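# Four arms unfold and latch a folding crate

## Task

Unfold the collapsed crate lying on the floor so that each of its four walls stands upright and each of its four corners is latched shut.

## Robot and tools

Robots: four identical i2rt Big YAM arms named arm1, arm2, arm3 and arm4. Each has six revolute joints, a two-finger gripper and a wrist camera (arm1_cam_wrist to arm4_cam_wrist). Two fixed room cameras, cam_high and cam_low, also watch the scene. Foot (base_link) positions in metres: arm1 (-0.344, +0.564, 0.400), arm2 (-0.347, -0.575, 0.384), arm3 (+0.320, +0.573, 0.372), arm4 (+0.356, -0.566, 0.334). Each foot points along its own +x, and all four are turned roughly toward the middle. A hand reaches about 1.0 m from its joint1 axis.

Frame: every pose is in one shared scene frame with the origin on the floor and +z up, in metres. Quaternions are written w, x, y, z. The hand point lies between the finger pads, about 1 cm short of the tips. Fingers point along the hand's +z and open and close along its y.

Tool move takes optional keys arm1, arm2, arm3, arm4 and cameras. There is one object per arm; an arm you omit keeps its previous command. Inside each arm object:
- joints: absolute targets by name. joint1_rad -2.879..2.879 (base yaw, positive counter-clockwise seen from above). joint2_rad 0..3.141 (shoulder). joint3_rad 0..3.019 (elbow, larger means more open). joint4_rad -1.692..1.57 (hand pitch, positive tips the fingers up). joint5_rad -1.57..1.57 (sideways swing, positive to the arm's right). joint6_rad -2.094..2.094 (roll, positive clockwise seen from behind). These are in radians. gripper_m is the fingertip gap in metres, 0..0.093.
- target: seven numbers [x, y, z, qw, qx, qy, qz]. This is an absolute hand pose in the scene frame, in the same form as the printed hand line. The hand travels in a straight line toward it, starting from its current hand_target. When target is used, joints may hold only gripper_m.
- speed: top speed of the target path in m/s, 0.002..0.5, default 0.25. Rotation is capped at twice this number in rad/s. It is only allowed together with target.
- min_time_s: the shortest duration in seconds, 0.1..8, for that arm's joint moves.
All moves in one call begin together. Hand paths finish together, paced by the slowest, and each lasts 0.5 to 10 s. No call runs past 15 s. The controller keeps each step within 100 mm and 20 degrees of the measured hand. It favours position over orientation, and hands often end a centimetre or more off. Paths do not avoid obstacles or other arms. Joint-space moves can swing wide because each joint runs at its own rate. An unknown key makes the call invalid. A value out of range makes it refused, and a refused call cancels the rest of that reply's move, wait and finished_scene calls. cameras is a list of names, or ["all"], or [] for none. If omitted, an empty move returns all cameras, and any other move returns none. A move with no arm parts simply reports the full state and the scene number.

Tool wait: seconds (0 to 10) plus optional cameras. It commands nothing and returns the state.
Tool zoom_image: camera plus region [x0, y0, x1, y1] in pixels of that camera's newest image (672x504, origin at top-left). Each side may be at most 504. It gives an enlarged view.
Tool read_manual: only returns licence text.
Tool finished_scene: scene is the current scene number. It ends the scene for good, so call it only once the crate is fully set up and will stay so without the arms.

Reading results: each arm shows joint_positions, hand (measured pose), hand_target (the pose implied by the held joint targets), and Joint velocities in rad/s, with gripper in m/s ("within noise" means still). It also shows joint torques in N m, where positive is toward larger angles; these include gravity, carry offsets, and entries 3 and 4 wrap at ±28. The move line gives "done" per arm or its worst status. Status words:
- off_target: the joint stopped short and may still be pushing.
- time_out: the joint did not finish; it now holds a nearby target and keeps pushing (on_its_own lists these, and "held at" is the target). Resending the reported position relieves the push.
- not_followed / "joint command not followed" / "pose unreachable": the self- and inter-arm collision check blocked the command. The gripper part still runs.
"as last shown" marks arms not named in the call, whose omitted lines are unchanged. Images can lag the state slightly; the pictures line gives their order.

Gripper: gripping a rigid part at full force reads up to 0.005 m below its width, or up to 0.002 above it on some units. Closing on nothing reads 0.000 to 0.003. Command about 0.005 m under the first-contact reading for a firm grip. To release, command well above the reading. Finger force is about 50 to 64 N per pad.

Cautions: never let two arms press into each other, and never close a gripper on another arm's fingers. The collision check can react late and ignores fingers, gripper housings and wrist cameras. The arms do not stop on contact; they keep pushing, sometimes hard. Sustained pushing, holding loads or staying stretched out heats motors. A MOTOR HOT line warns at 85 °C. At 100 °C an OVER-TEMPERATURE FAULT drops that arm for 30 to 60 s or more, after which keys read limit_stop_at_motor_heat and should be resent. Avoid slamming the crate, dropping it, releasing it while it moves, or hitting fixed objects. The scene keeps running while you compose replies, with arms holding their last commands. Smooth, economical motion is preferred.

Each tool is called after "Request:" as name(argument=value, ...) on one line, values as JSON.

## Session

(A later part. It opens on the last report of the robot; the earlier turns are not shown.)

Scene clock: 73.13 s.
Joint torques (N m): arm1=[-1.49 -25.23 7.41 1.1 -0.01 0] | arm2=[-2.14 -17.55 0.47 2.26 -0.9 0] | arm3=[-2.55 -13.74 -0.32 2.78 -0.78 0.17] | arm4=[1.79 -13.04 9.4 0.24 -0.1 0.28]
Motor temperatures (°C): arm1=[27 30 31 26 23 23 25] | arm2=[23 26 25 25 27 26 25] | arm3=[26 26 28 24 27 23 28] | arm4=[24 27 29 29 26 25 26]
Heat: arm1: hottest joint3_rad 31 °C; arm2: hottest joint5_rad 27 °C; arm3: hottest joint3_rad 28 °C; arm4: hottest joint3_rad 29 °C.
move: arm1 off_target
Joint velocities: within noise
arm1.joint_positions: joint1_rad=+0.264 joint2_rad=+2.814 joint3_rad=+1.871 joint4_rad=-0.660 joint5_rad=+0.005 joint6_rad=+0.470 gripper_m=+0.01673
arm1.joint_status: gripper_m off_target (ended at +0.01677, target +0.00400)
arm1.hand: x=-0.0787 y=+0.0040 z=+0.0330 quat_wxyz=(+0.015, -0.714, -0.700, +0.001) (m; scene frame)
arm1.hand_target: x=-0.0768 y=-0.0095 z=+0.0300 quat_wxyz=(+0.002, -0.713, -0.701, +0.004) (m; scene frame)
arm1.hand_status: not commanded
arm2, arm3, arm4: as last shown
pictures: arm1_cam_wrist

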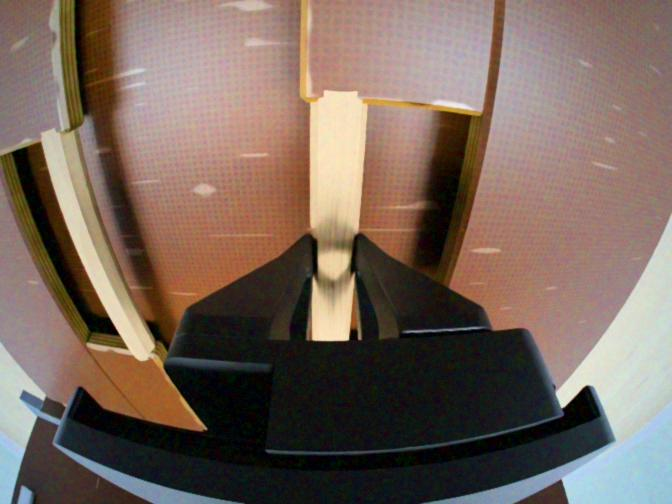

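Request:
move(arm1={"target": [-0.094, -0.008, 0.124, 0.1234, 0.7002, 0.6925, 0.1221], "speed": 0.15}, cameras=[])

Request:
move(arm1={"target": [-0.139, -0.008, 0.198, 0.2432, 0.6681, 0.6608, 0.2405], "speed": 0.15}, cameras=["arm1_cam_wrist"])

Request:
move(arm1={"target": [-0.195, -0.008, 0.242, 0.3283, 0.6307, 0.6237, 0.3247], "speed": 0.13}, arm4={"target": [0.028, 0.006, 0.145, 0, 0.7032, -0.711, 0], "speed": 0.4}, cameras=["arm1_cam_wrist", "arm4_cam_wrist", "cam_high"])

Scene clock: 76.57 s.
Joint torques (N m): arm1=[-0.62 -28.51 4.49 1.06 -0.55 -0.11] | arm2=[-2.08 -17.55 0.47 2.25 -0.9 0] | arm3=[-2.43 -14.27 -0.35 2.81 -0.79 0.21] | arm4=[1.73 -12.98 9.4 0.24 -0.1 0.28]
Motor temperatures (°C): arm1=[27 30 31 26 23 23 25] | arm2=[23 26 25 25 27 26 25] | arm3=[26 26 27 24 27 23 28] | arm4=[24 27 29 29 26 25 26]
Heat: arm1: hottest joint3_rad 31 °C; arm2: hottest joint5_rad 27 °C; arm3: hottest gripper 28 °C; arm4: hottest joint3_rad 29 °C.
move: arm1 off_target
Joint velocities: within noise
arm1.joint_positions: joint1_rad=+0.151 joint2_rad=+2.611 joint3_rad=+1.617 joint4_rad=-0.492 joint5_rad=-0.325 joint6_rad=+0.379 gripper_m=+0.01670
arm1.joint_status: not commanded
arm1.hand: x=-0.0926 y=+0.0038 z=+0.1069 quat_wxyz=(-0.105, -0.708, -0.687, -0.126) (m; scene frame)
arm1.hand_target: x=-0.0930 y=-0.0088 z=+0.1237 quat_wxyz=(-0.123, -0.700, -0.692, -0.123) (m; scene frame)
arm1.hand_status: off_target (0.021 m and 2.4 deg from the pose sent, 0.093 m and 21.4 deg at the start)
arm2, arm3: as last shown
arm4.joint_positions: joint1_rad=+0.356 joint2_rad=+1.538 joint3_rad=+1.208 joint4_rad=-1.266 joint5_rad=+0.002 joint6_rad=+0.555 gripper_m=+0.04507
arm4.joint_status: not commanded
arm4.hand: x=+0.1253 y=-0.2002 z=+0.4743 quat_wxyz=(+0.002, +0.710, -0.704, +0.012) (m; scene frame)
arm4.hand_target: x=+0.1238 y=-0.1983 z=+0.4756 quat_wxyz=(+0.001, +0.704, -0.710, +0.006) (m; scene frame)
arm4.hand_status: not commanded
pictures: none
No camera images: "cameras" was empty.

Scene clock: 78.33 s.
Joint torques (N m): arm1=[-1.61 -28.45 4.49 0.64 -0.83 -0.12] | arm2=[-2.14 -17.55 0.47 2.24 -0.9 0] | arm3=[-2.32 -13.8 -0.29 2.73 -0.7 0.21] | arm4=[1.73 -12.98 9.4 0.25 -0.1 0.28]
Motor temperatures (°C): arm1=[27 31 31 26 23 23 25] | arm2=[23 26 25 25 27 26 25] | arm3=[26 26 27 24 27 23 28] | arm4=[24 27 29 29 26 25 26]
Heat: arm1: hottest joint2_rad 31 °C; arm2: hottest joint5_rad 27 °C; arm3: hottest gripper 28 °C; arm4: hottest joint3_rad 29 °C.
move: arm1 off_target
Joint velocities: within noise
arm1.joint_positions: joint1_rad=-0.006 joint2_rad=+2.490 joint3_rad=+1.473 joint4_rad=-0.443 joint5_rad=-0.682 joint6_rad=+0.247 gripper_m=+0.01670
arm1.joint_status: not commanded
arm1.hand: x=-0.1332 y=+0.0041 z=+0.1754 quat_wxyz=(-0.225, -0.675, -0.657, -0.249) (m; scene frame)
arm1.hand_target: x=-0.1372 y=-0.0091 z=+0.1974 quat_wxyz=(-0.244, -0.668, -0.660, -0.242) (m; scene frame)
arm1.hand_status: off_target (0.026 m and 2.5 deg from the pose sent, 0.103 m and 21.3 deg at the start)
arm2, arm4: as last shown
arm3.joint_positions: joint1_rad=-0.796 joint2_rad=+2.312 joint3_rad=+0.774 joint4_rad=+0.922 joint5_rad=-0.914 joint6_rad=+1.035 gripper_m=+0.01517
arm3.joint_status: not commanded
arm3.hand: x=-0.0194 y=+0.1986 z=+0.2483 quat_wxyz=(-0.569, -0.822, -0.008, +0.007) (m; scene frame)
arm3.hand_target: x=-0.0209 y=+0.2078 z=+0.2503 quat_wxyz=(-0.574, -0.819, +0.004, +0.003) (m; scene frame)
arm3.hand_status: not commanded
pictures: arm1_cam_wrist

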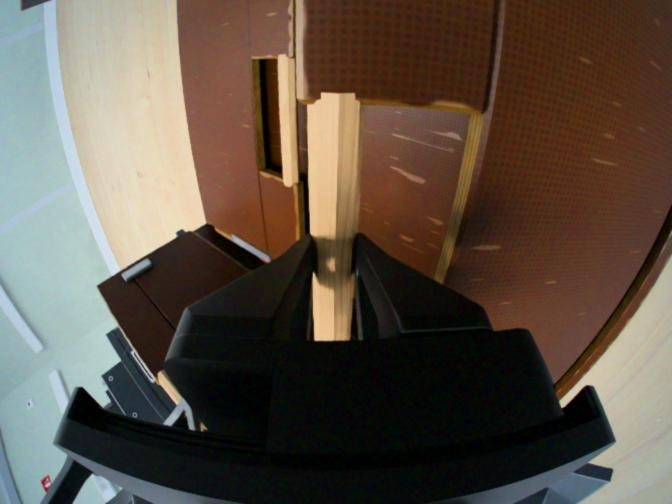

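Scene clock: 80.53 s.
Joint torques (N m): arm1=[-2.02 -28.1 5.19 -0.46 -0.68 -0.14] | arm2=[-2.08 -17.55 0.47 2.25 -0.9 0] | arm3=[-2.49 -13.74 -0.06 2.62 -0.67 0.18] | arm4=[1.03 -21.77 10.45 -0.51 -0.12 -0.1]
Motor temperatures (°C): arm1=[27 31 31 26 23 23 25] | arm2=[23 26 25 25 27 26 25] | arm3=[26 26 27 24 27 23 28] | arm4=[24 28 30 29 26 25 26]
Heat: arm1: hottest joint2_rad 31 °C; arm2: hottest joint5_rad 27 °C; arm3: hottest gripper 28 °C; arm4: hottest joint3_rad 30 °C.
move: arm1 off_target; arm4 off_target
Joint velocities: within noise
arm1.joint_positions: joint1_rad=-0.150 joint2_rad=+2.470 joint3_rad=+1.451 joint4_rad=-0.538 joint5_rad=-0.961 joint6_rad=+0.065 gripper_m=+0.01672
arm1.joint_status: not commanded
arm1.hand: x=-0.1834 y=+0.0055 z=+0.2164 quat_wxyz=(-0.315, -0.634, -0.622, -0.335) (m; scene frame)
arm1.hand_target: x=-0.1938 y=-0.0100 z=+0.2413 quat_wxyz=(-0.331, -0.629, -0.625, -0.323) (m; scene frame)
arm1.hand_status: off_target (0.031 m and 2.0 deg from the pose sent, 0.092 m and 16.1 deg at the start)
arm2: as last shown
arm3.joint_positions: joint1_rad=-0.798 joint2_rad=+2.312 joint3_rad=+0.774 joint4_rad=+0.922 joint5_rad=-0.916 joint6_rad=+1.033 gripper_m=+0.01517
arm3.joint_status: not commanded
arm3.hand: x=-0.0197 y=+0.1990 z=+0.2484 quat_wxyz=(-0.569, -0.822, -0.009, +0.007) (m; scene frame)
arm3.hand_target: x=-0.0212 y=+0.2079 z=+0.2504 quat_wxyz=(-0.574, -0.819, +0.004, +0.004) (m; scene frame)
arm3.hand_status: not commanded
arm4.joint_positions: joint1_rad=+0.318 joint2_rad=+2.475 joint3_rad=+1.754 joint4_rad=-0.856 joint5_rad=+0.002 joint6_rad=+0.548 gripper_m=+0.04507
arm4.joint_status: not commanded
arm4.hand: x=+0.0319 y=-0.0062 z=+0.1458 quat_wxyz=(+0.000, +0.699, -0.715, +0.003) (m; scene frame)
arm4.hand_target: x=+0.0305 y=+0.0035 z=+0.1434 quat_wxyz=(+0.000, +0.703, -0.711, +0.000) (m; scene frame)
arm4.hand_status: off_target (0.013 m and 0.8 deg from the pose sent, 0.401 m and 1.8 deg at the start; pose on its path clipped on 11 of 66 steps)
pictures: arm1_cam_wrist, arm4_cam_wrist, cam_high

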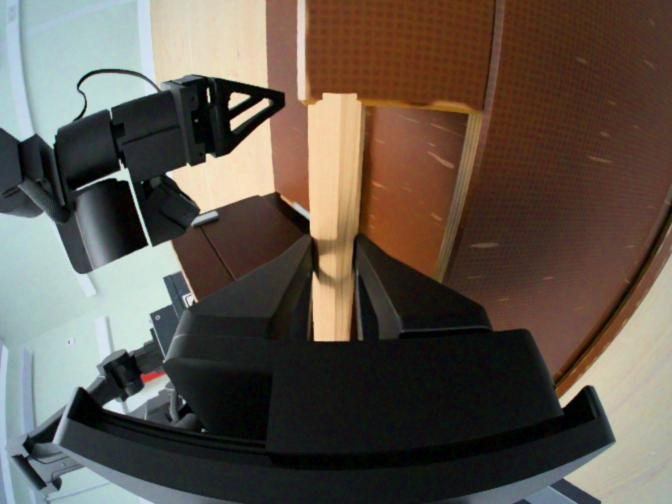

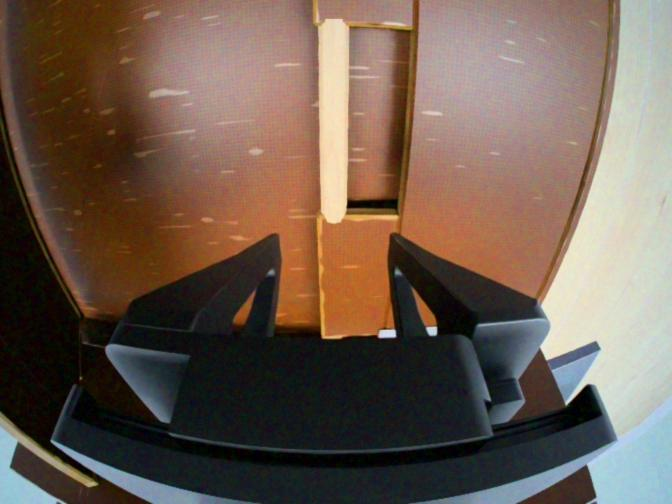

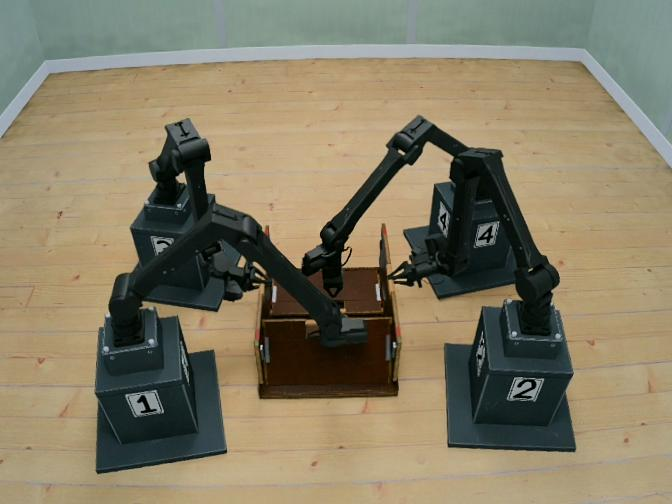

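Request:
move(arm1={"target": [-0.256, -0.006, 0.260, 0.382, 0.5997, 0.5931, 0.3778], "speed": 0.13}, arm4={"target": [0.031, 0.020, 0.075, 0, 0.7032, -0.711, 0], "speed": 0.15}, cameras=[])

Request:
move(arm1={"target": [-0.312, -0.006, 0.258, 0.4078, 0.5825, 0.5761, 0.4034], "speed": 0.1}, arm4={"target": [0.031, 0.020, 0.018, 0, 0.7032, -0.711, 0], "speed": 0.12}, cameras=["arm4_cam_wrist"])

Request:
move(arm1={"target": [-0.345, -0.006, 0.256, 0.4078, 0.5825, 0.5761, 0.4034], "speed": 0.08}, arm4={"joints": {"gripper_m": 0.004}}, cameras=["arm1_cam_wrist", "arm4_cam_wrist", "cam_high"])

Request:
zoom_image(camera="cam_high", region=[230, 210, 430, 410])

Scene clock: 85.70 s.
Joint torques (N m): arm1=[-1.26 -25.52 6.3 -1.37 -1.15 -0.24] | arm2=[-2.14 -17.55 0.47 2.25 -0.9 0] | arm3=[-2.14 -13.74 -0.23 2.71 -0.7 0.21] | arm4=[1.08 -22.36 10.3 0.1 -0.11 -0.09]
Motor temperatures (°C): arm1=[27 31 31 26 23 23 25] | arm2=[23 26 25 25 27 26 25] | arm3=[26 26 27 24 27 23 28] | arm4=[24 28 30 29 26 25 26]
Heat: arm1: hottest joint2_rad 31 °C; arm2: hottest joint5_rad 27 °C; arm3: hottest gripper 28 °C; arm4: hottest joint3_rad 30 °C.
move: arm1 off_target; arm4 off_target
Joint velocities: within noise
arm1.joint_positions: joint1_rad=-0.291 joint2_rad=+2.499 joint3_rad=+1.523 joint4_rad=-0.841 joint5_rad=-1.113 joint6_rad=-0.230 gripper_m=+0.01664
arm1.joint_status: not commanded
arm1.hand: x=-0.2478 y=+0.0070 z=+0.2430 quat_wxyz=(-0.367, -0.606, -0.591, -0.385) (m; scene frame)
arm1.hand_target: x=-0.2552 y=-0.0059 z=+0.2596 quat_wxyz=(-0.382, -0.600, -0.593, -0.379) (m; scene frame)
arm1.hand_status: off_target (0.023 m and 2.0 deg from the pose sent, 0.085 m and 10.5 deg at the start)
arm2, arm3: as last shown
arm3.hand_target: x=-0.0211 y=+0.2078 z=+0.2504 quat_wxyz=(-0.574, -0.819, +0.004, +0.004) (m; scene frame)
arm4.joint_positions: joint1_rad=+0.306 joint2_rad=+2.628 joint3_rad=+1.873 joint4_rad=-0.830 joint5_rad=+0.002 joint6_rad=+0.544 gripper_m=+0.04507
arm4.joint_status: not commanded
arm4.hand: x=+0.0327 y=+0.0085 z=+0.0818 quat_wxyz=(+0.001, +0.696, -0.718, +0.007) (m; scene frame)
arm4.hand_target: x=+0.0322 y=+0.0195 z=+0.0753 quat_wxyz=(+0.000, +0.700, -0.715, -0.001) (m; scene frame)
arm4.hand_status: off_target (0.014 m and 1.4 deg from the pose sent, 0.075 m and 0.8 deg at the start)
pictures: none
No camera images: "cameras" was empty.

Scene clock: 87.37 s.
Joint torques (N m): arm1=[-2.84 -25.64 6.71 -1.66 -0.14 -0.18] | arm2=[-2.14 -17.61 0.49 2.25 -0.9 0] | arm3=[-2.32 -13.74 -0.24 2.92 -0.67 0.2] | arm4=[0.97 -21.89 9.92 0.17 -0.1 -0.1]
Motor temperatures (°C): arm1=[27 31 31 26 23 23 25] | arm2=[23 26 25 25 28 26 25] | arm3=[26 26 27 24 27 23 28] | arm4=[24 28 30 29 26 25 26]
Heat: arm1: hottest joint2_rad 31 °C; arm2: hottest joint5_rad 28 °C; arm3: hottest gripper 28 °C; arm4: hottest joint3_rad 30 °C.
move: arm1 off_target; arm4 off_target
Joint velocities: within noise
arm1.joint_positions: joint1_rad=-0.378 joint2_rad=+2.591 joint3_rad=+1.666 joint4_rad=-1.197 joint5_rad=-1.175 joint6_rad=-0.546 gripper_m=+0.01642
arm1.joint_status: not commanded
arm1.hand: x=-0.2911 y=+0.0067 z=+0.2483 quat_wxyz=(-0.396, -0.582, -0.573, -0.419) (m; scene frame)
arm1.hand_target: x=-0.3109 y=-0.0061 z=+0.2587 quat_wxyz=(-0.408, -0.582, -0.577, -0.403) (m; scene frame)
arm1.hand_status: off_target (0.026 m and 2.3 deg from the pose sent, 0.067 m and 6.0 deg at the start)
arm2, arm3: as last shown
arm3.hand_target: x=-0.0211 y=+0.2077 z=+0.2504 quat_wxyz=(-0.574, -0.819, +0.004, +0.004) (m; scene frame)
arm4.joint_positions: joint1_rad=+0.306 joint2_rad=+2.743 joint3_rad=+1.951 joint4_rad=-0.789 joint5_rad=+0.002 joint6_rad=+0.525 gripper_m=+0.04507
arm4.joint_status: not commanded
arm4.hand: x=+0.0310 y=+0.0115 z=+0.0292 quat_wxyz=(+0.000, +0.703, -0.711, +0.005) (m; scene frame)
arm4.hand_target: x=+0.0315 y=+0.0186 z=+0.0184 quat_wxyz=(+0.000, +0.707, -0.708, +0.000) (m; scene frame)
arm4.hand_status: off_target (0.014 m and 0.6 deg from the pose sent, 0.065 m and 1.4 deg at the start)
pictures: arm4_cam_wrist

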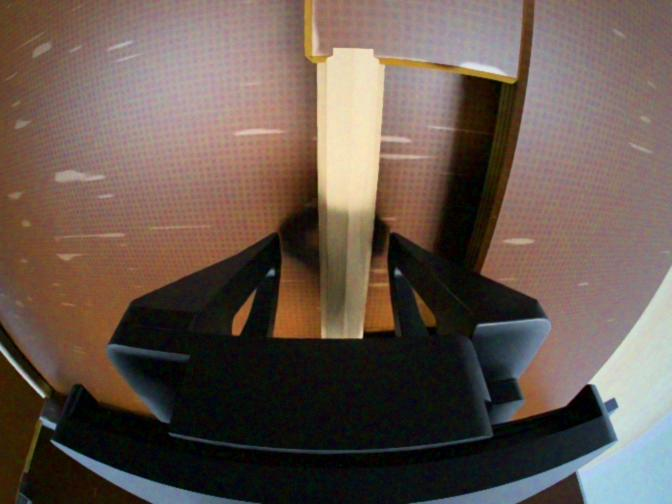

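Scene clock: 88.63 s.
Joint torques (N m): arm1=[-6.59 -25.52 6.94 -1.87 0.25 -0.26] | arm2=[-2.08 -17.61 0.46 2.25 -0.86 0] | arm3=[-1.9 -14.1 -0.13 2.81 -0.65 0.24] | arm4=[1.55 -22.12 9.91 0.28 -0.2 -0.09]
Motor temperatures (°C): arm1=[27 31 31 26 23 23 25] | arm2=[23 26 25 25 28 26 25] | arm3=[26 26 27 24 27 23 28] | arm4=[24 28 30 29 26 25 26]
Heat: arm1: hottest joint2_rad 31 °C; arm2: hottest joint5_rad 28 °C; arm3: hottest gripper 28 °C; arm4: hottest joint3_rad 30 °C.
move: arm1 off_target; arm4 off_target
Joint velocities: within noise
arm1.joint_positions: joint1_rad=-0.392 joint2_rad=+2.625 joint3_rad=+1.724 joint4_rad=-1.319 joint5_rad=-1.161 joint6_rad=-0.644 gripper_m=+0.01638
arm1.joint_status: not commanded
arm1.hand: x=-0.2995 y=+0.0070 z=+0.2479 quat_wxyz=(-0.393, -0.573, -0.577, -0.429) (m; scene frame)
arm1.hand_target: x=-0.3428 y=-0.0049 z=+0.2569 quat_wxyz=(-0.410, -0.583, -0.573, -0.404) (m; scene frame)
arm1.hand_status: off_target (0.048 m and 3.6 deg from the pose sent, 0.056 m and 2.3 deg at the start)
arm2.joint_positions: joint1_rad=-0.859 joint2_rad=+2.368 joint3_rad=+0.754 joint4_rad=+0.983 joint5_rad=-0.903 joint6_rad=+1.064 gripper_m=+0.01683
arm2.joint_status: not commanded
arm2.hand: x=-0.0258 y=-0.2047 z=+0.2421 quat_wxyz=(+0.006, -0.002, -0.826, -0.563) (m; scene frame)
arm2.hand_target: x=-0.0182 y=-0.2109 z=+0.2522 quat_wxyz=(-0.003, -0.005, -0.820, -0.573) (m; scene frame)
arm2.hand_status: not commanded
arm3: as last shown
arm3.hand_target: x=-0.0210 y=+0.2076 z=+0.2503 quat_wxyz=(-0.574, -0.819, +0.004, +0.004) (m; scene frame)
arm4.joint_positions: joint1_rad=+0.304 joint2_rad=+2.743 joint3_rad=+1.951 joint4_rad=-0.792 joint5_rad=+0.013 joint6_rad=+0.533 gripper_m=+0.01712
arm4.joint_status: gripper_m off_target (ended at +0.01714, target +0.00400)
arm4.hand: x=+0.0339 y=+0.0122 z=+0.0292 quat_wxyz=(-0.004, +0.700, -0.715, +0.008) (m; scene frame)
arm4.hand_target: x=+0.0316 y=+0.0186 z=+0.0184 quat_wxyz=(-0.004, +0.705, -0.710, +0.001) (m; scene frame)
arm4.hand_status: not commanded
pictures: arm1_cam_wrist, arm4_cam_wrist, cam_high

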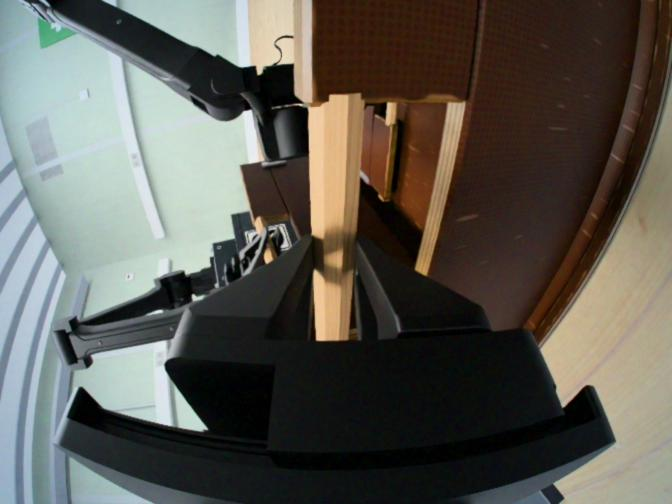

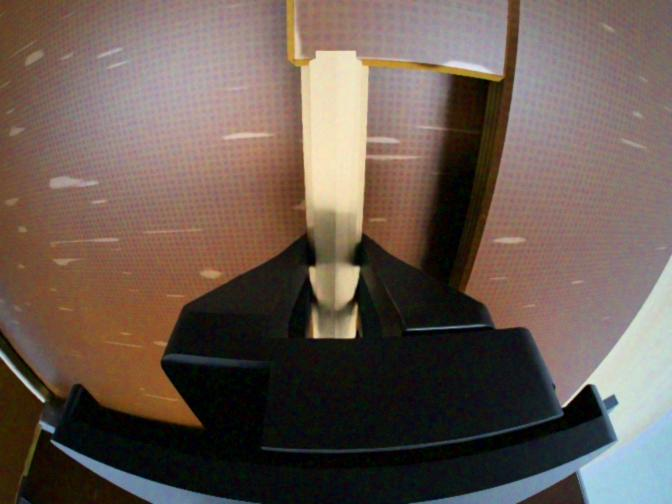

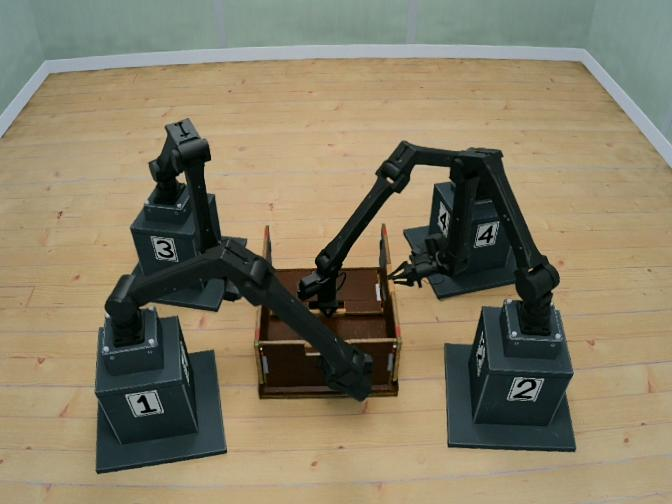

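Scaled by 2.520 from the camera's 672x504 image, which has a finer 960x720 frame.

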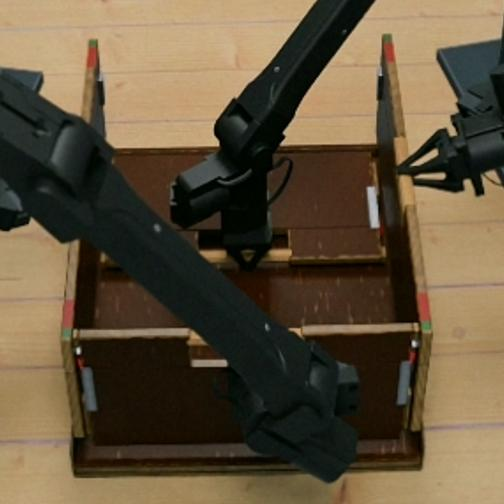

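Request:
move(arm4={"target": [0.051, 0.0185, 0.122, 0.1221, 0.6925, -0.7002, -0.1234], "speed": 0.15}, cameras=[])

Request:
move(arm4={"target": [0.100, 0.0185, 0.194, 0.2405, 0.6608, -0.6681, -0.2432], "speed": 0.15}, cameras=[])

Request:
move(arm4={"target": [0.156, 0.0185, 0.238, 0.3247, 0.6237, -0.6307, -0.3283], "speed": 0.13}, cameras=["cam_high"])

Scene clock: 95.83 s.
Joint torques (N m): arm1=[-6.24 -26.11 6.72 -1.7 0.24 -0.26] | arm2=[-2.2 -17.61 0.47 2.24 -0.86 0.01] | arm3=[-2.73 -13.68 -0.16 2.7 -0.64 0.26] | arm4=[1.03 -25.58 6.04 0.03 -0.55 -0.1]
Motor temperatures (°C): arm1=[27 31 31 26 23 23 25] | arm2=[23 26 25 25 28 26 25] | arm3=[26 26 27 24 27 23 28] | arm4=[24 29 30 29 26 25 27]
Heat: arm1: hottest joint2_rad 31 °C; arm2: hottest joint5_rad 28 °C; arm3: hottest gripper 28 °C; arm4: hottest joint3_rad 30 °C.
move: arm4 off_target
Joint velocities: within noise
arm1.joint_positions: joint1_rad=-0.392 joint2_rad=+2.625 joint3_rad=+1.726 joint4_rad=-1.319 joint5_rad=-1.161 joint6_rad=-0.644 gripper_m=+0.01638
arm1.joint_status: not commanded
arm1.hand: x=-0.2997 y=+0.0064 z=+0.2482 quat_wxyz=(-0.393, -0.573, -0.577, -0.429) (m; scene frame)
arm1.hand_target: x=-0.3430 y=-0.0055 z=+0.2571 quat_wxyz=(-0.411, -0.583, -0.574, -0.403) (m; scene frame)
arm1.hand_status: not commanded
arm2, arm3: as last shown
arm4.joint_positions: joint1_rad=+0.203 joint2_rad=+2.524 joint3_rad=+1.679 joint4_rad=-0.595 joint5_rad=-0.312 joint6_rad=+0.449 gripper_m=+0.01708
arm4.joint_status: not commanded
arm4.hand: x=+0.0459 y=+0.0129 z=+0.1057 quat_wxyz=(+0.123, +0.691, -0.703, -0.115) (m; scene frame)
arm4.hand_target: x=+0.0485 y=+0.0186 z=+0.1209 quat_wxyz=(+0.123, +0.693, -0.700, -0.124) (m; scene frame)
arm4.hand_status: off_target (0.018 m and 1.1 deg from the pose sent, 0.095 m and 21.0 deg at the start)
pictures: none
No camera images: "cameras" was empty.

Scene clock: 97.67 s.
Joint torques (N m): arm1=[-5.89 -25.64 6.82 -1.76 0.25 -0.27] | arm2=[-2.08 -17.61 0.47 2.25 -0.86 0] | arm3=[-1.9 -13.63 -0.23 2.73 -0.65 0.2] | arm4=[0.62 -24.59 5.87 -0.02 -0.6 -0.14]
Motor temperatures (°C): arm1=[27 32 31 26 23 23 25] | arm2=[23 26 25 25 28 26 25] | arm3=[26 26 27 24 27 23 28] | arm4=[24 29 30 29 26 25 27]
Heat: arm1: hottest joint2_rad 32 °C; arm2: hottest joint5_rad 28 °C; arm3: hottest gripper 28 °C; arm4: hottest joint3_rad 30 °C.
move: arm4 off_target
Joint velocities: within noise
arm1, arm2, arm3: as last shown
arm4.joint_positions: joint1_rad=+0.057 joint2_rad=+2.381 joint3_rad=+1.506 joint4_rad=-0.496 joint5_rad=-0.670 joint6_rad=+0.344 gripper_m=+0.01710
arm4.joint_status: not commanded
arm4.hand: x=+0.0872 y=+0.0131 z=+0.1772 quat_wxyz=(+0.246, +0.662, -0.668, -0.235) (m; scene frame)
arm4.hand_target: x=+0.0947 y=+0.0191 z=+0.1942 quat_wxyz=(+0.241, +0.662, -0.666, -0.245) (m; scene frame)
arm4.hand_status: off_target (0.022 m and 1.2 deg from the pose sent, 0.104 m and 20.7 deg at the start)
pictures: none
No camera images: "cameras" was empty.

Scene clock: 99.47 s.
Joint torques (N m): arm1=[-6.3 -25.99 6.76 -1.7 0.27 -0.28] | arm2=[-2.14 -17.61 0.46 2.26 -0.86 0] | arm3=[-1.55 -14.15 -0.24 2.78 -0.64 0.19] | arm4=[-0.09 -24 5.97 -0.72 -0.52 -0.12]
Motor temperatures (°C): arm1=[27 32 32 26 23 23 25] | arm2=[23 26 25 25 28 26 26] | arm3=[26 26 27 24 27 23 28] | arm4=[24 29 30 29 26 25 27]
Heat: arm1: hottest joint2_rad 32 °C; arm2: hottest joint5_rad 28 °C; arm3: hottest gripper 28 °C; arm4: hottest joint3_rad 30 °C.
move: arm4 off_target
Joint velocities: within noise
arm1, arm2, arm3: as last shown
arm4.joint_positions: joint1_rad=-0.082 joint2_rad=+2.340 joint3_rad=+1.454 joint4_rad=-0.537 joint5_rad=-0.955 joint6_rad=+0.202 gripper_m=+0.01713
arm4.joint_status: not commanded
arm4.hand: x=+0.1403 y=+0.0125 z=+0.2213 quat_wxyz=(+0.334, +0.627, -0.627, -0.320) (m; scene frame)
arm4.hand_target: x=+0.1541 y=+0.0184 z=+0.2378 quat_wxyz=(+0.327, +0.624, -0.630, -0.327) (m; scene frame)
arm4.hand_status: off_target (0.024 m and 1.5 deg from the pose sent, 0.092 m and 15.2 deg at the start)
pictures: cam_high

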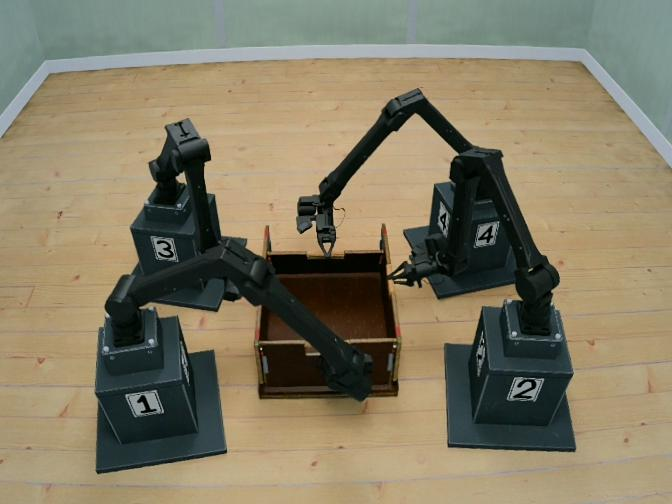

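Request:
move(arm4={"target": [0.212, 0.0185, 0.257, 0.3778, 0.5931, -0.5997, -0.382], "speed": 0.13}, cameras=[])

Request:
move(arm4={"target": [0.264, 0.0185, 0.257, 0.4034, 0.5761, -0.5825, -0.4078], "speed": 0.1}, cameras=[])

Request:
move(arm4={"target": [0.295, 0.0185, 0.255, 0.4034, 0.5761, -0.5825, -0.4078], "speed": 0.1}, cameras=["cam_high", "cam_low"])

Scene clock: 102.43 s.
Joint torques (N m): arm1=[-5.77 -25.11 6.93 -1.83 0.24 -0.25] | arm2=[-2.08 -17.55 0.46 2.25 -0.86 0] | arm3=[-2.02 -13.98 -0.18 2.71 -0.63 0.23] | arm4=[0.5 -21.77 8.13 -1.73 -1.08 -0.23]
Motor temperatures (°C): arm1=[27 32 32 26 23 23 26] | arm2=[23 26 25 25 28 26 26] | arm3=[26 26 27 24 27 23 28] | arm4=[24 29 30 29 26 25 27]
Heat: arm1: hottest joint2_rad 32 °C; arm2: hottest joint5_rad 28 °C; arm3: hottest gripper 28 °C; arm4: hottest joint3_rad 30 °C.
move: arm4 off_target
Joint velocities: within noise
arm1, arm2, arm3: as last shown
arm4.joint_positions: joint1_rad=-0.213 joint2_rad=+2.345 joint3_rad=+1.465 joint4_rad=-0.701 joint5_rad=-1.124 joint6_rad=-0.004 gripper_m=+0.01671
arm4.joint_status: not commanded
arm4.hand: x=+0.2024 y=+0.0114 z=+0.2448 quat_wxyz=(+0.378, +0.596, -0.601, -0.376) (m; scene frame)
arm4.hand_target: x=+0.2114 y=+0.0193 z=+0.2564 quat_wxyz=(+0.377, +0.593, -0.600, -0.383) (m; scene frame)
arm4.hand_status: off_target (0.017 m and 0.8 deg from the pose sent, 0.080 m and 9.9 deg at the start)
pictures: none
No camera images: "cameras" was empty.

Scene clock: 104.07 s.
Joint torques (N m): arm1=[-6.42 -26.11 6.84 -1.73 0.2 -0.27] | arm2=[-2.14 -17.61 0.46 2.24 -0.85 0] | arm3=[-1.9 -14.1 -0.17 2.82 -0.61 0.21] | arm4=[-0.56 -21.6 8.24 -2.47 -0.71 -0.35]
Motor temperatures (°C): arm1=[27 32 32 26 23 23 26] | arm2=[23 26 25 25 28 26 26] | arm3=[26 26 27 24 27 23 28] | arm4=[24 29 30 29 26 25 27]
Heat: arm1: hottest joint2_rad 32 °C; arm2: hottest joint5_rad 28 °C; arm3: hottest gripper 28 °C; arm4: hottest joint3_rad 30 °C.
move: arm4 off_target
Joint velocities: within noise
arm1.joint_positions: joint1_rad=-0.392 joint2_rad=+2.625 joint3_rad=+1.724 joint4_rad=-1.319 joint5_rad=-1.159 joint6_rad=-0.644 gripper_m=+0.01638
arm1.joint_status: not commanded
arm1.hand: x=-0.2996 y=+0.0072 z=+0.2478 quat_wxyz=(-0.392, -0.573, -0.577, -0.429) (m; scene frame)
arm1.hand_target: x=-0.3429 y=-0.0048 z=+0.2567 quat_wxyz=(-0.410, -0.583, -0.574, -0.404) (m; scene frame)
arm1.hand_status: not commanded
arm2: as last shown
arm2.hand_target: x=-0.0182 y=-0.2109 z=+0.2521 quat_wxyz=(-0.003, -0.005, -0.820, -0.573) (m; scene frame)
arm3.joint_positions: joint1_rad=-0.798 joint2_rad=+2.312 joint3_rad=+0.774 joint4_rad=+0.922 joint5_rad=-0.916 joint6_rad=+1.033 gripper_m=+0.01517
arm3.joint_status: not commanded
arm3.hand: x=-0.0197 y=+0.1990 z=+0.2484 quat_wxyz=(-0.569, -0.822, -0.009, +0.007) (m; scene frame)
arm3.hand_target: x=-0.0210 y=+0.2076 z=+0.2503 quat_wxyz=(-0.574, -0.819, +0.004, +0.004) (m; scene frame)
arm3.hand_status: not commanded
arm4.joint_positions: joint1_rad=-0.299 joint2_rad=+2.412 joint3_rad=+1.563 joint4_rad=-0.999 joint5_rad=-1.205 joint6_rad=-0.285 gripper_m=+0.01643
arm4.joint_status: not commanded
arm4.hand: x=+0.2458 y=+0.0105 z=+0.2490 quat_wxyz=(+0.410, +0.580, -0.579, -0.400) (m; scene frame)
arm4.hand_target: x=+0.2631 y=+0.0182 z=+0.2569 quat_wxyz=(+0.404, +0.576, -0.582, -0.408) (m; scene frame)
arm4.hand_status: off_target (0.021 m and 1.3 deg from the pose sent, 0.063 m and 5.6 deg at the start)
pictures: none
No camera images: "cameras" was empty.

Scene clock: 105.37 s.
Joint torques (N m): arm1=[-5.89 -25.82 6.8 -1.72 0.22 -0.27] | arm2=[-2.2 -17.61 0.47 2.25 -0.85 0] | arm3=[-2.37 -13.63 -0.09 2.82 -0.62 0.16] | arm4=[-4.31 -21.95 7.58 -2.93 -0.38 -0.61]
Motor temperatures (°C): arm1=[27 32 32 26 23 23 26] | arm2=[23 26 25 25 28 26 26] | arm3=[26 26 27 24 27 23 28] | arm4=[24 29 30 29 26 25 27]
Heat: arm1: hottest joint2_rad 32 °C; arm2: hottest joint5_rad 28 °C; arm3: hottest gripper 28 °C; arm4: hottest joint3_rad 30 °C.
move: arm4 off_target
Joint velocities: within noise
arm1, arm2, arm3: as last shown
arm4.joint_positions: joint1_rad=-0.300 joint2_rad=+2.440 joint3_rad=+1.616 joint4_rad=-1.120 joint5_rad=-1.198 joint6_rad=-0.377 gripper_m=+0.01642
arm4.joint_status: not commanded
arm4.hand: x=+0.2472 y=+0.0107 z=+0.2495 quat_wxyz=(+0.420, +0.587, -0.570, -0.392) (m; scene frame)
arm4.hand_target: x=+0.2931 y=+0.0180 z=+0.2553 quat_wxyz=(+0.402, +0.575, -0.583, -0.409) (m; scene frame)
arm4.hand_status: off_target (0.049 m and 3.2 deg from the pose sent, 0.050 m and 1.3 deg at the start)
pictures: cam_high, cam_low

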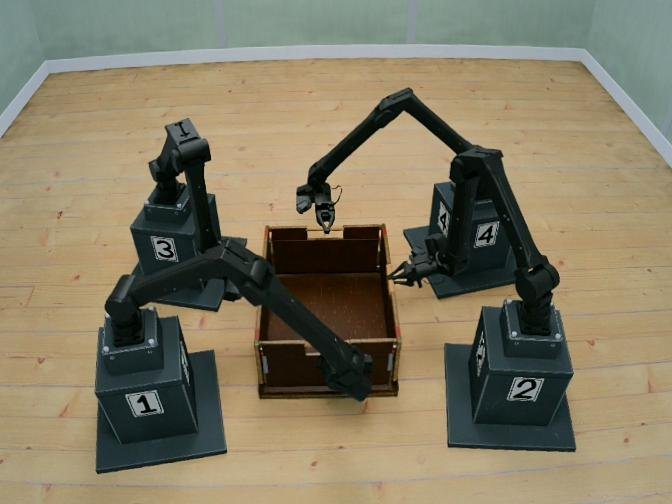

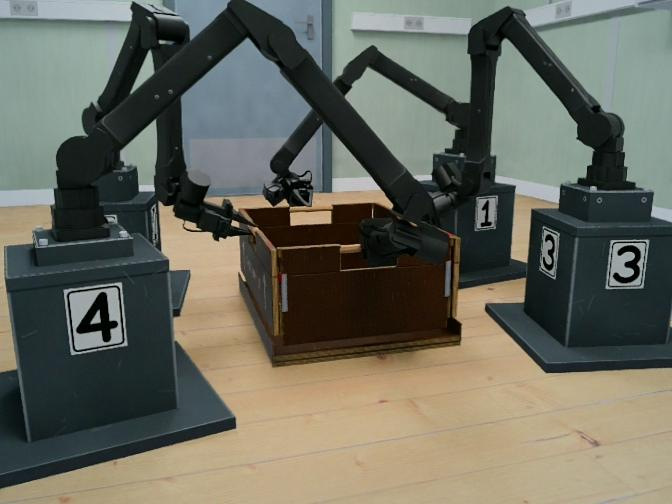

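Request:
move(arm1={"target": [-0.237, -0.004, 0.254, 0.4078, 0.5825, 0.5761, 0.4034], "speed": 0.15}, arm4={"target": [0.187, 0.0185, 0.254, 0.4034, 0.5761, -0.5825, -0.4078], "speed": 0.15}, cameras=["cam_high", "cam_low"])

Request:
zoom_image(camera="cam_high", region=[230, 210, 430, 410])

Scene clock: 108.93 s.
Joint torques (N m): arm1=[7.18 -24.76 5.34 1.8 -1.13 0.38] | arm2=[-2.14 -17.55 0.47 2.25 -0.85 0] | arm3=[-2.26 -14.15 -0.16 2.77 -0.64 0.27] | arm4=[7.82 -20.84 7.65 1.68 -1.1 0.84]
Motor temperatures (°C): arm1=[27 32 32 26 23 23 26] | arm2=[23 26 25 25 28 26 26] | arm3=[26 26 27 24 27 23 29] | arm4=[24 30 30 29 27 25 27]
Heat: arm1: hottest joint2_rad 32 °C; arm2: hottest joint5_rad 28 °C; arm3: hottest gripper 29 °C; arm4: hottest joint2_rad 30 °C.
move: arm1 off_target; arm4 off_target
Joint velocities: within noise
arm1.joint_positions: joint1_rad=-0.388 joint2_rad=+2.522 joint3_rad=+1.531 joint4_rad=-0.911 joint5_rad=-1.195 joint6_rad=-0.325 gripper_m=+0.01637
arm1.joint_status: not commanded
arm1.hand: x=-0.2945 y=+0.0081 z=+0.2480 quat_wxyz=(-0.413, -0.610, -0.552, -0.391) (m; scene frame)
arm1.hand_target: x=-0.2459 y=+0.0006 z=+0.2543 quat_wxyz=(-0.407, -0.584, -0.576, -0.402) (m; scene frame)
arm1.hand_status: off_target (0.059 m and 4.5 deg from the pose sent, 0.064 m and 3.6 deg at the start)
arm2, arm3: as last shown
arm4.joint_positions: joint1_rad=-0.291 joint2_rad=+2.357 joint3_rad=+1.451 joint4_rad=-0.712 joint5_rad=-1.210 joint6_rad=-0.064 gripper_m=+0.01642
arm4.joint_status: not commanded
arm4.hand: x=+0.2413 y=+0.0122 z=+0.2485 quat_wxyz=(+0.386, +0.566, -0.597, -0.418) (m; scene frame)
arm4.hand_target: x=+0.1958 y=+0.0152 z=+0.2543 quat_wxyz=(+0.404, +0.576, -0.583, -0.407) (m; scene frame)
arm4.hand_status: off_target (0.055 m and 3.0 deg from the pose sent, 0.061 m and 3.2 deg at the start)
pictures: cam_high, cam_low

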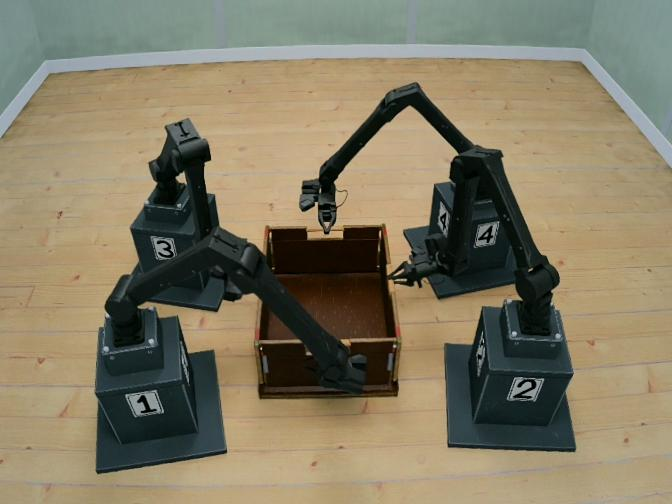

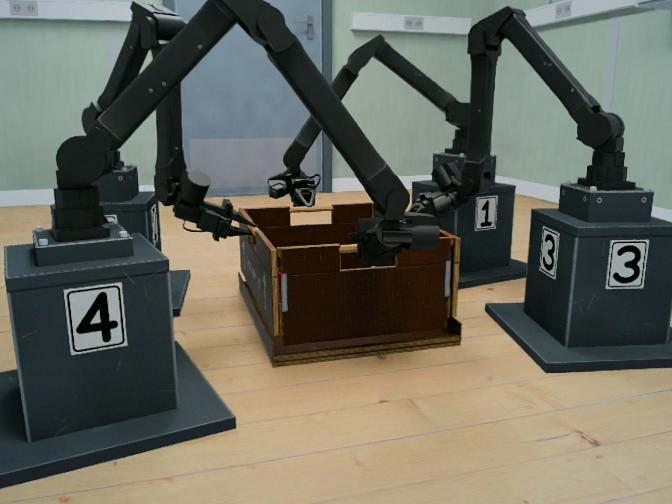

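Scaled by 2.520 from the camera's 672x504 image, which has a finer 960x720 frame.

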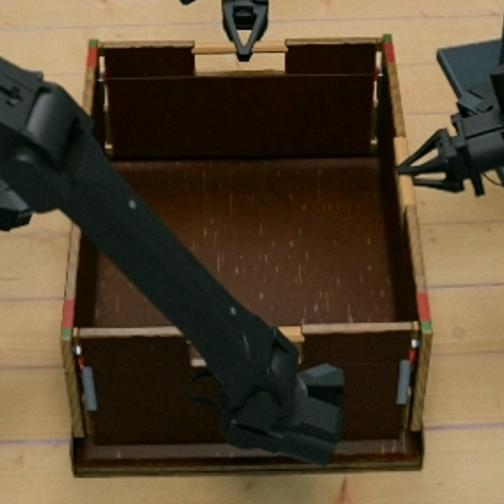

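Request:
move(arm1={"target": [-0.300, -0.001, 0.253, 0.4078, 0.5825, 0.5761, 0.4034], "speed": 0.15}, arm4={"target": [0.250, 0.0165, 0.254, 0.4034, 0.5761, -0.5825, -0.4078], "speed": 0.15}, cameras=[])

Request:
move(arm1={"joints": {"gripper_m": 0.040}}, arm2={"joints": {"gripper_m": 0.040}}, arm3={"joints": {"gripper_m": 0.040}}, arm4={"joints": {"gripper_m": 0.040}}, cameras=[])

Scene clock: 112.03 s.
Joint torques (N m): arm1=[-0.79 -24.59 6.6 -1.35 -0.48 -0.15] | arm2=[-2.08 -17.55 0.47 2.25 -0.85 0] | arm3=[-2.14 -13.92 -0.13 2.67 -0.68 0.21] | arm4=[1.2 -20.78 8.42 -1.96 -0.99 -0.2]
Motor temperatures (°C): arm1=[27 33 32 26 23 23 26] | arm2=[23 26 24 25 28 26 26] | arm3=[26 26 27 24 27 23 29] | arm4=[24 30 30 29 27 25 27]
Heat: arm1: hottest joint2_rad 33 °C; arm2: hottest joint5_rad 28 °C; arm3: hottest gripper 29 °C; arm4: hottest joint2_rad 30 °C.
move: arm1 off_target; arm4 done
Joint velocities: within noise
arm1.joint_positions: joint1_rad=-0.388 joint2_rad=+2.571 joint3_rad=+1.629 joint4_rad=-1.129 joint5_rad=-1.176 joint6_rad=-0.498 gripper_m=+0.01637
arm1.joint_status: not commanded
arm1.hand: x=-0.2957 y=+0.0079 z=+0.2482 quat_wxyz=(-0.401, -0.590, -0.568, -0.410) (m; scene frame)
arm1.hand_target: x=-0.2994 y=-0.0018 z=+0.2527 quat_wxyz=(-0.407, -0.584, -0.576, -0.403) (m; scene frame)
arm1.hand_status: off_target (0.011 m and 1.7 deg from the pose sent, 0.012 m and 4.5 deg at the start)
arm2.joint_positions: joint1_rad=-0.859 joint2_rad=+2.368 joint3_rad=+0.754 joint4_rad=+0.983 joint5_rad=-0.903 joint6_rad=+1.064 gripper_m=+0.01683
arm2.joint_status: not commanded
arm2.hand: x=-0.0258 y=-0.2047 z=+0.2421 quat_wxyz=(+0.006, -0.002, -0.826, -0.563) (m; scene frame)
arm2.hand_target: x=-0.0182 y=-0.2109 z=+0.2521 quat_wxyz=(-0.003, -0.005, -0.820, -0.573) (m; scene frame)
arm2.hand_status: not commanded
arm3: as last shown
arm4.joint_positions: joint1_rad=-0.297 joint2_rad=+2.392 joint3_rad=+1.529 joint4_rad=-0.914 joint5_rad=-1.204 joint6_rad=-0.220 gripper_m=+0.01641
arm4.joint_status: not commanded
arm4.hand: x=+0.2451 y=+0.0115 z=+0.2494 quat_wxyz=(+0.401, +0.578, -0.585, -0.405) (m; scene frame)
arm4.hand_target: x=+0.2494 y=+0.0183 z=+0.2544 quat_wxyz=(+0.402, +0.576, -0.583, -0.409) (m; scene frame)
arm4.hand_status: done (0.008 m and 0.5 deg from the pose sent, 0.011 m and 3.0 deg at the start)
pictures: none
No camera images: "cameras" was empty.

Scene clock: 112.83 s.
Joint torques (N m): arm1=[-1.03 -24.82 6.56 -0.61 -0.46 -0.11] | arm2=[-0.85 -17.49 1.01 1.99 -0.44 -0.02] | arm3=[-1.61 -14.1 0.36 2.58 -0.3 0.05] | arm4=[1.08 -20.89 8.46 -0.87 -0.79 -0.2]
Motor temperatures (°C): arm1=[27 33 32 26 23 23 26] | arm2=[23 26 24 25 28 26 26] | arm3=[26 26 27 24 27 23 29] | arm4=[24 30 30 29 27 25 27]
Heat: arm1: hottest joint2_rad 33 °C; arm2: hottest joint5_rad 28 °C; arm3: hottest gripper 29 °C; arm4: hottest joint2_rad 30 °C.
move: arm1 done; arm2 done; arm3 done; arm4 done
Joint velocities: within noise
arm1.joint_positions: joint1_rad=-0.380 joint2_rad=+2.571 joint3_rad=+1.632 joint4_rad=-1.141 joint5_rad=-1.176 joint6_rad=-0.509 gripper_m=+0.03995
arm1.joint_status: all done
arm1.hand: x=-0.2914 y=+0.0085 z=+0.2495 quat_wxyz=(-0.399, -0.587, -0.571, -0.412) (m; scene frame)
arm1.hand_target: x=-0.2954 y=-0.0020 z=+0.2529 quat_wxyz=(-0.406, -0.581, -0.578, -0.404) (m; scene frame)
arm1.hand_status: not commanded
arm2.joint_positions: joint1_rad=-0.884 joint2_rad=+2.366 joint3_rad=+0.746 joint4_rad=+0.989 joint5_rad=-0.914 joint6_rad=+1.074 gripper_m=+0.03988
arm2.joint_status: all done
arm2.hand: x=-0.0207 y=-0.2138 z=+0.2436 quat_wxyz=(+0.006, -0.014, -0.825, -0.566) (m; scene frame)
arm2.hand_target: x=-0.0149 y=-0.2131 z=+0.2529 quat_wxyz=(-0.003, -0.011, -0.819, -0.573) (m; scene frame)
arm2.hand_status: not commanded
arm3.joint_positions: joint1_rad=-0.814 joint2_rad=+2.312 joint3_rad=+0.768 joint4_rad=+0.925 joint5_rad=-0.925 joint6_rad=+1.056 gripper_m=+0.03988
arm3.joint_status: all done
arm3.hand: x=-0.0223 y=+0.2059 z=+0.2486 quat_wxyz=(-0.570, -0.821, +0.006, +0.001) (m; scene frame)
arm3.hand_target: x=-0.0244 y=+0.2110 z=+0.2501 quat_wxyz=(-0.573, -0.819, +0.012, +0.003) (m; scene frame)
arm3.hand_status: not commanded
arm4.joint_positions: joint1_rad=-0.297 joint2_rad=+2.392 joint3_rad=+1.529 joint4_rad=-0.940 joint5_rad=-1.210 joint6_rad=-0.220 gripper_m=+0.03995
arm4.joint_status: all done
arm4.hand: x=+0.2445 y=+0.0083 z=+0.2512 quat_wxyz=(+0.410, +0.571, -0.588, -0.400) (m; scene frame)
arm4.hand_target: x=+0.2493 y=+0.0179 z=+0.2541 quat_wxyz=(+0.402, +0.575, -0.583, -0.409) (m; scene frame)
arm4.hand_status: not commanded
pictures: none
No camera images: "cameras" was empty.

Request:
move(arm1={"target": [-0.392, -0.004, 0.290, 0.4078, 0.5825, 0.5761, 0.4034], "speed": 0.15}, arm2={"target": [-0.017, -0.308, 0.288, 0.0032, 0.0045, 0.8192, 0.5736], "speed": 0.15}, arm3={"target": [-0.022, 0.306, 0.286, 0.5736, 0.8192, -0.0045, -0.0032], "speed": 0.15}, arm4={"target": [0.345, 0.018, 0.290, 0.4034, 0.5761, -0.5825, -0.4078], "speed": 0.15}, cameras=["cam_high", "cam_low"])

Request:
zoom_image(camera="cam_high", region=[230, 210, 430, 410])

Request:
zoom_image(camera="cam_low", region=[220, 180, 480, 380])

Scene clock: 117.27 s.
Joint torques (N m): arm1=[-0.03 -24 7.53 -1.33 -0.2 -0.12] | arm2=[-0.67 -17.08 1.16 0.84 -0.63 -0.26] | arm3=[-1.73 -13.22 0.58 0.96 -0.45 -0.11] | arm4=[2.26 -19.43 9.5 -1.76 -0.46 -0.24]
Motor temperatures (°C): arm1=[27 32 31 26 23 23 25] | arm2=[23 26 24 25 28 26 25] | arm3=[26 26 27 24 27 23 28] | arm4=[24 30 30 29 27 25 27]
Heat: arm1: hottest joint2_rad 32 °C; arm2: hottest joint5_rad 28 °C; arm3: hottest gripper 28 °C; arm4: hottest joint2_rad 30 °C.
move: arm1 done; arm2 off_target; arm3 done; arm4 off_target
Joint velocities: within noise
arm1.joint_positions: joint1_rad=-0.539 joint2_rad=+2.585 joint3_rad=+1.796 joint4_rad=-1.546 joint5_rad=-1.092 joint6_rad=-0.804 gripper_m=+0.03996
arm1.joint_status: not commanded
arm1.hand: x=-0.3885 y=+0.0022 z=+0.2941 quat_wxyz=(-0.406, -0.586, -0.571, -0.407) (m; scene frame)
arm1.hand_target: x=-0.3900 y=-0.0044 z=+0.2896 quat_wxyz=(-0.408, -0.581, -0.577, -0.404) (m; scene frame)
arm1.hand_status: done (0.008 m and 0.9 deg from the pose sent, 0.109 m and 1.6 deg at the start)
arm2.joint_positions: joint1_rad=-1.115 joint2_rad=+2.217 joint3_rad=+0.610 joint4_rad=+0.726 joint5_rad=-1.098 joint6_rad=+0.786 gripper_m=+0.03988
arm2.joint_status: not commanded
arm2.hand: x=-0.0269 y=-0.3067 z=+0.2763 quat_wxyz=(+0.012, -0.014, -0.822, -0.569) (m; scene frame)
arm2.hand_target: x=-0.0188 y=-0.3063 z=+0.2877 quat_wxyz=(-0.001, -0.004, -0.819, -0.574) (m; scene frame)
arm2.hand_status: off_target (0.015 m and 2.1 deg from the pose sent, 0.104 m and 1.9 deg at the start)
arm3.joint_positions: joint1_rad=-1.043 joint2_rad=+2.157 joint3_rad=+0.636 joint4_rad=+0.652 joint5_rad=-1.106 joint6_rad=+0.768 gripper_m=+0.03989
arm3.joint_status: not commanded
arm3.hand: x=-0.0171 y=+0.3015 z=+0.2811 quat_wxyz=(-0.573, -0.819, +0.006, -0.004) (m; scene frame)
arm3.hand_target: x=-0.0212 y=+0.3047 z=+0.2869 quat_wxyz=(-0.575, -0.818, +0.004, +0.003) (m; scene frame)
arm3.hand_status: done (0.008 m and 0.8 deg from the pose sent, 0.107 m and 0.6 deg at the start)
arm4.joint_positions: joint1_rad=-0.460 joint2_rad=+2.401 joint3_rad=+1.684 joint4_rad=-1.436 joint5_rad=-1.153 joint6_rad=-0.613 gripper_m=+0.03995
arm4.joint_status: not commanded
arm4.hand: x=+0.3409 y=+0.0112 z=+0.2984 quat_wxyz=(+0.406, +0.571, -0.585, -0.407) (m; scene frame)
arm4.hand_target: x=+0.3407 y=+0.0173 z=+0.2902 quat_wxyz=(+0.405, +0.578, -0.580, -0.407) (m; scene frame)
arm4.hand_status: off_target (0.012 m and 0.7 deg from the pose sent, 0.108 m and 1.5 deg at the start)
pictures: cam_high, cam_low

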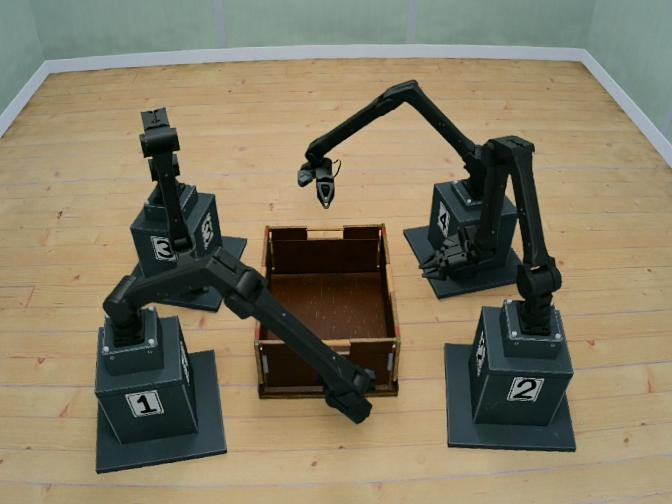

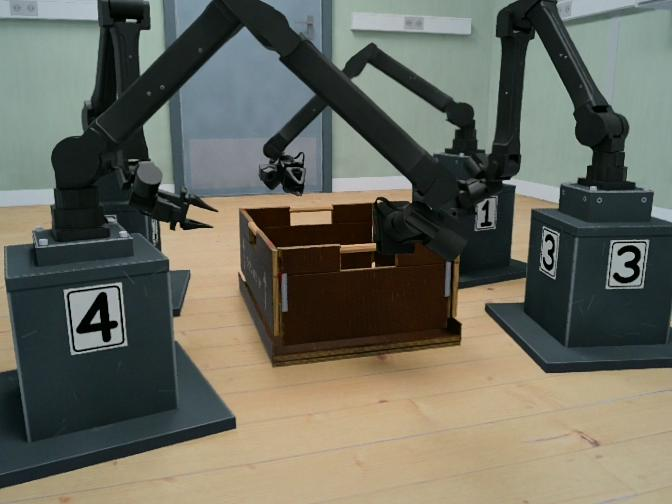

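Scaled by 2.520 from the camera's 672x504 image, which has a finer 960x720 frame.

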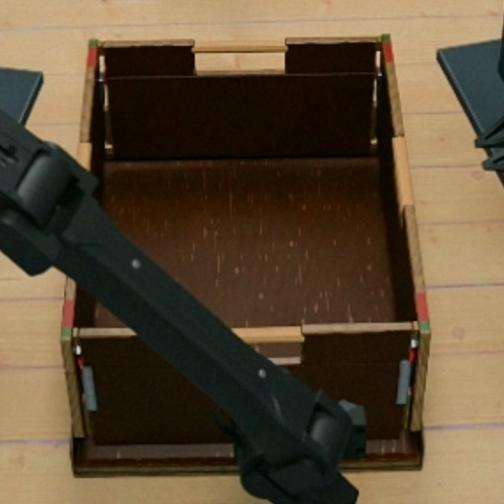

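Scaled by 1.938 from the camera's 672x504 image, which has a finer 960x720 frame.

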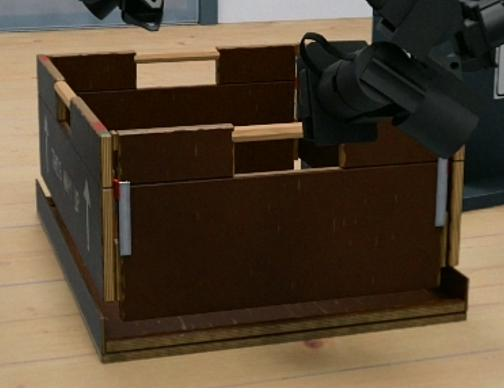

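Request:
zoom_image(camera="cam_high", region=[245, 320, 325, 400])

Request:
zoom_image(camera="cam_high", region=[345, 320, 425, 400])

Request:
zoom_image(camera="cam_high", region=[255, 215, 395, 285])

Scaled by 6.300 from the camera's 672x504 image, which has a finer 960x720 frame.

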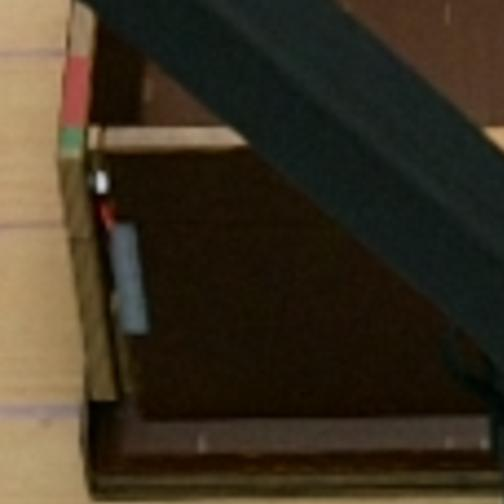

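Scaled by 6.300 from the camera's 672x504 image, which has a finer 960x720 frame.

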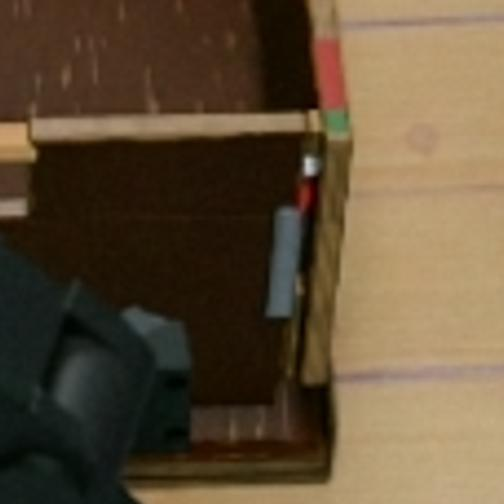

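Scaled by 3.600 from the camera's 672x504 image, which has a finer 960x720 frame.

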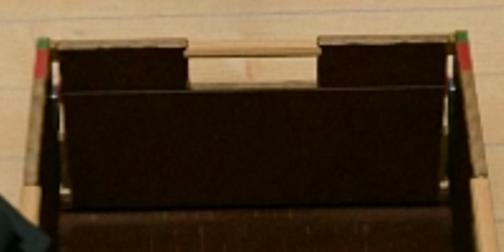

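All four corners are symmetric and aligned with the green marks.

Request:
finished_scene(scene=2)

The scene is finished: the task was done.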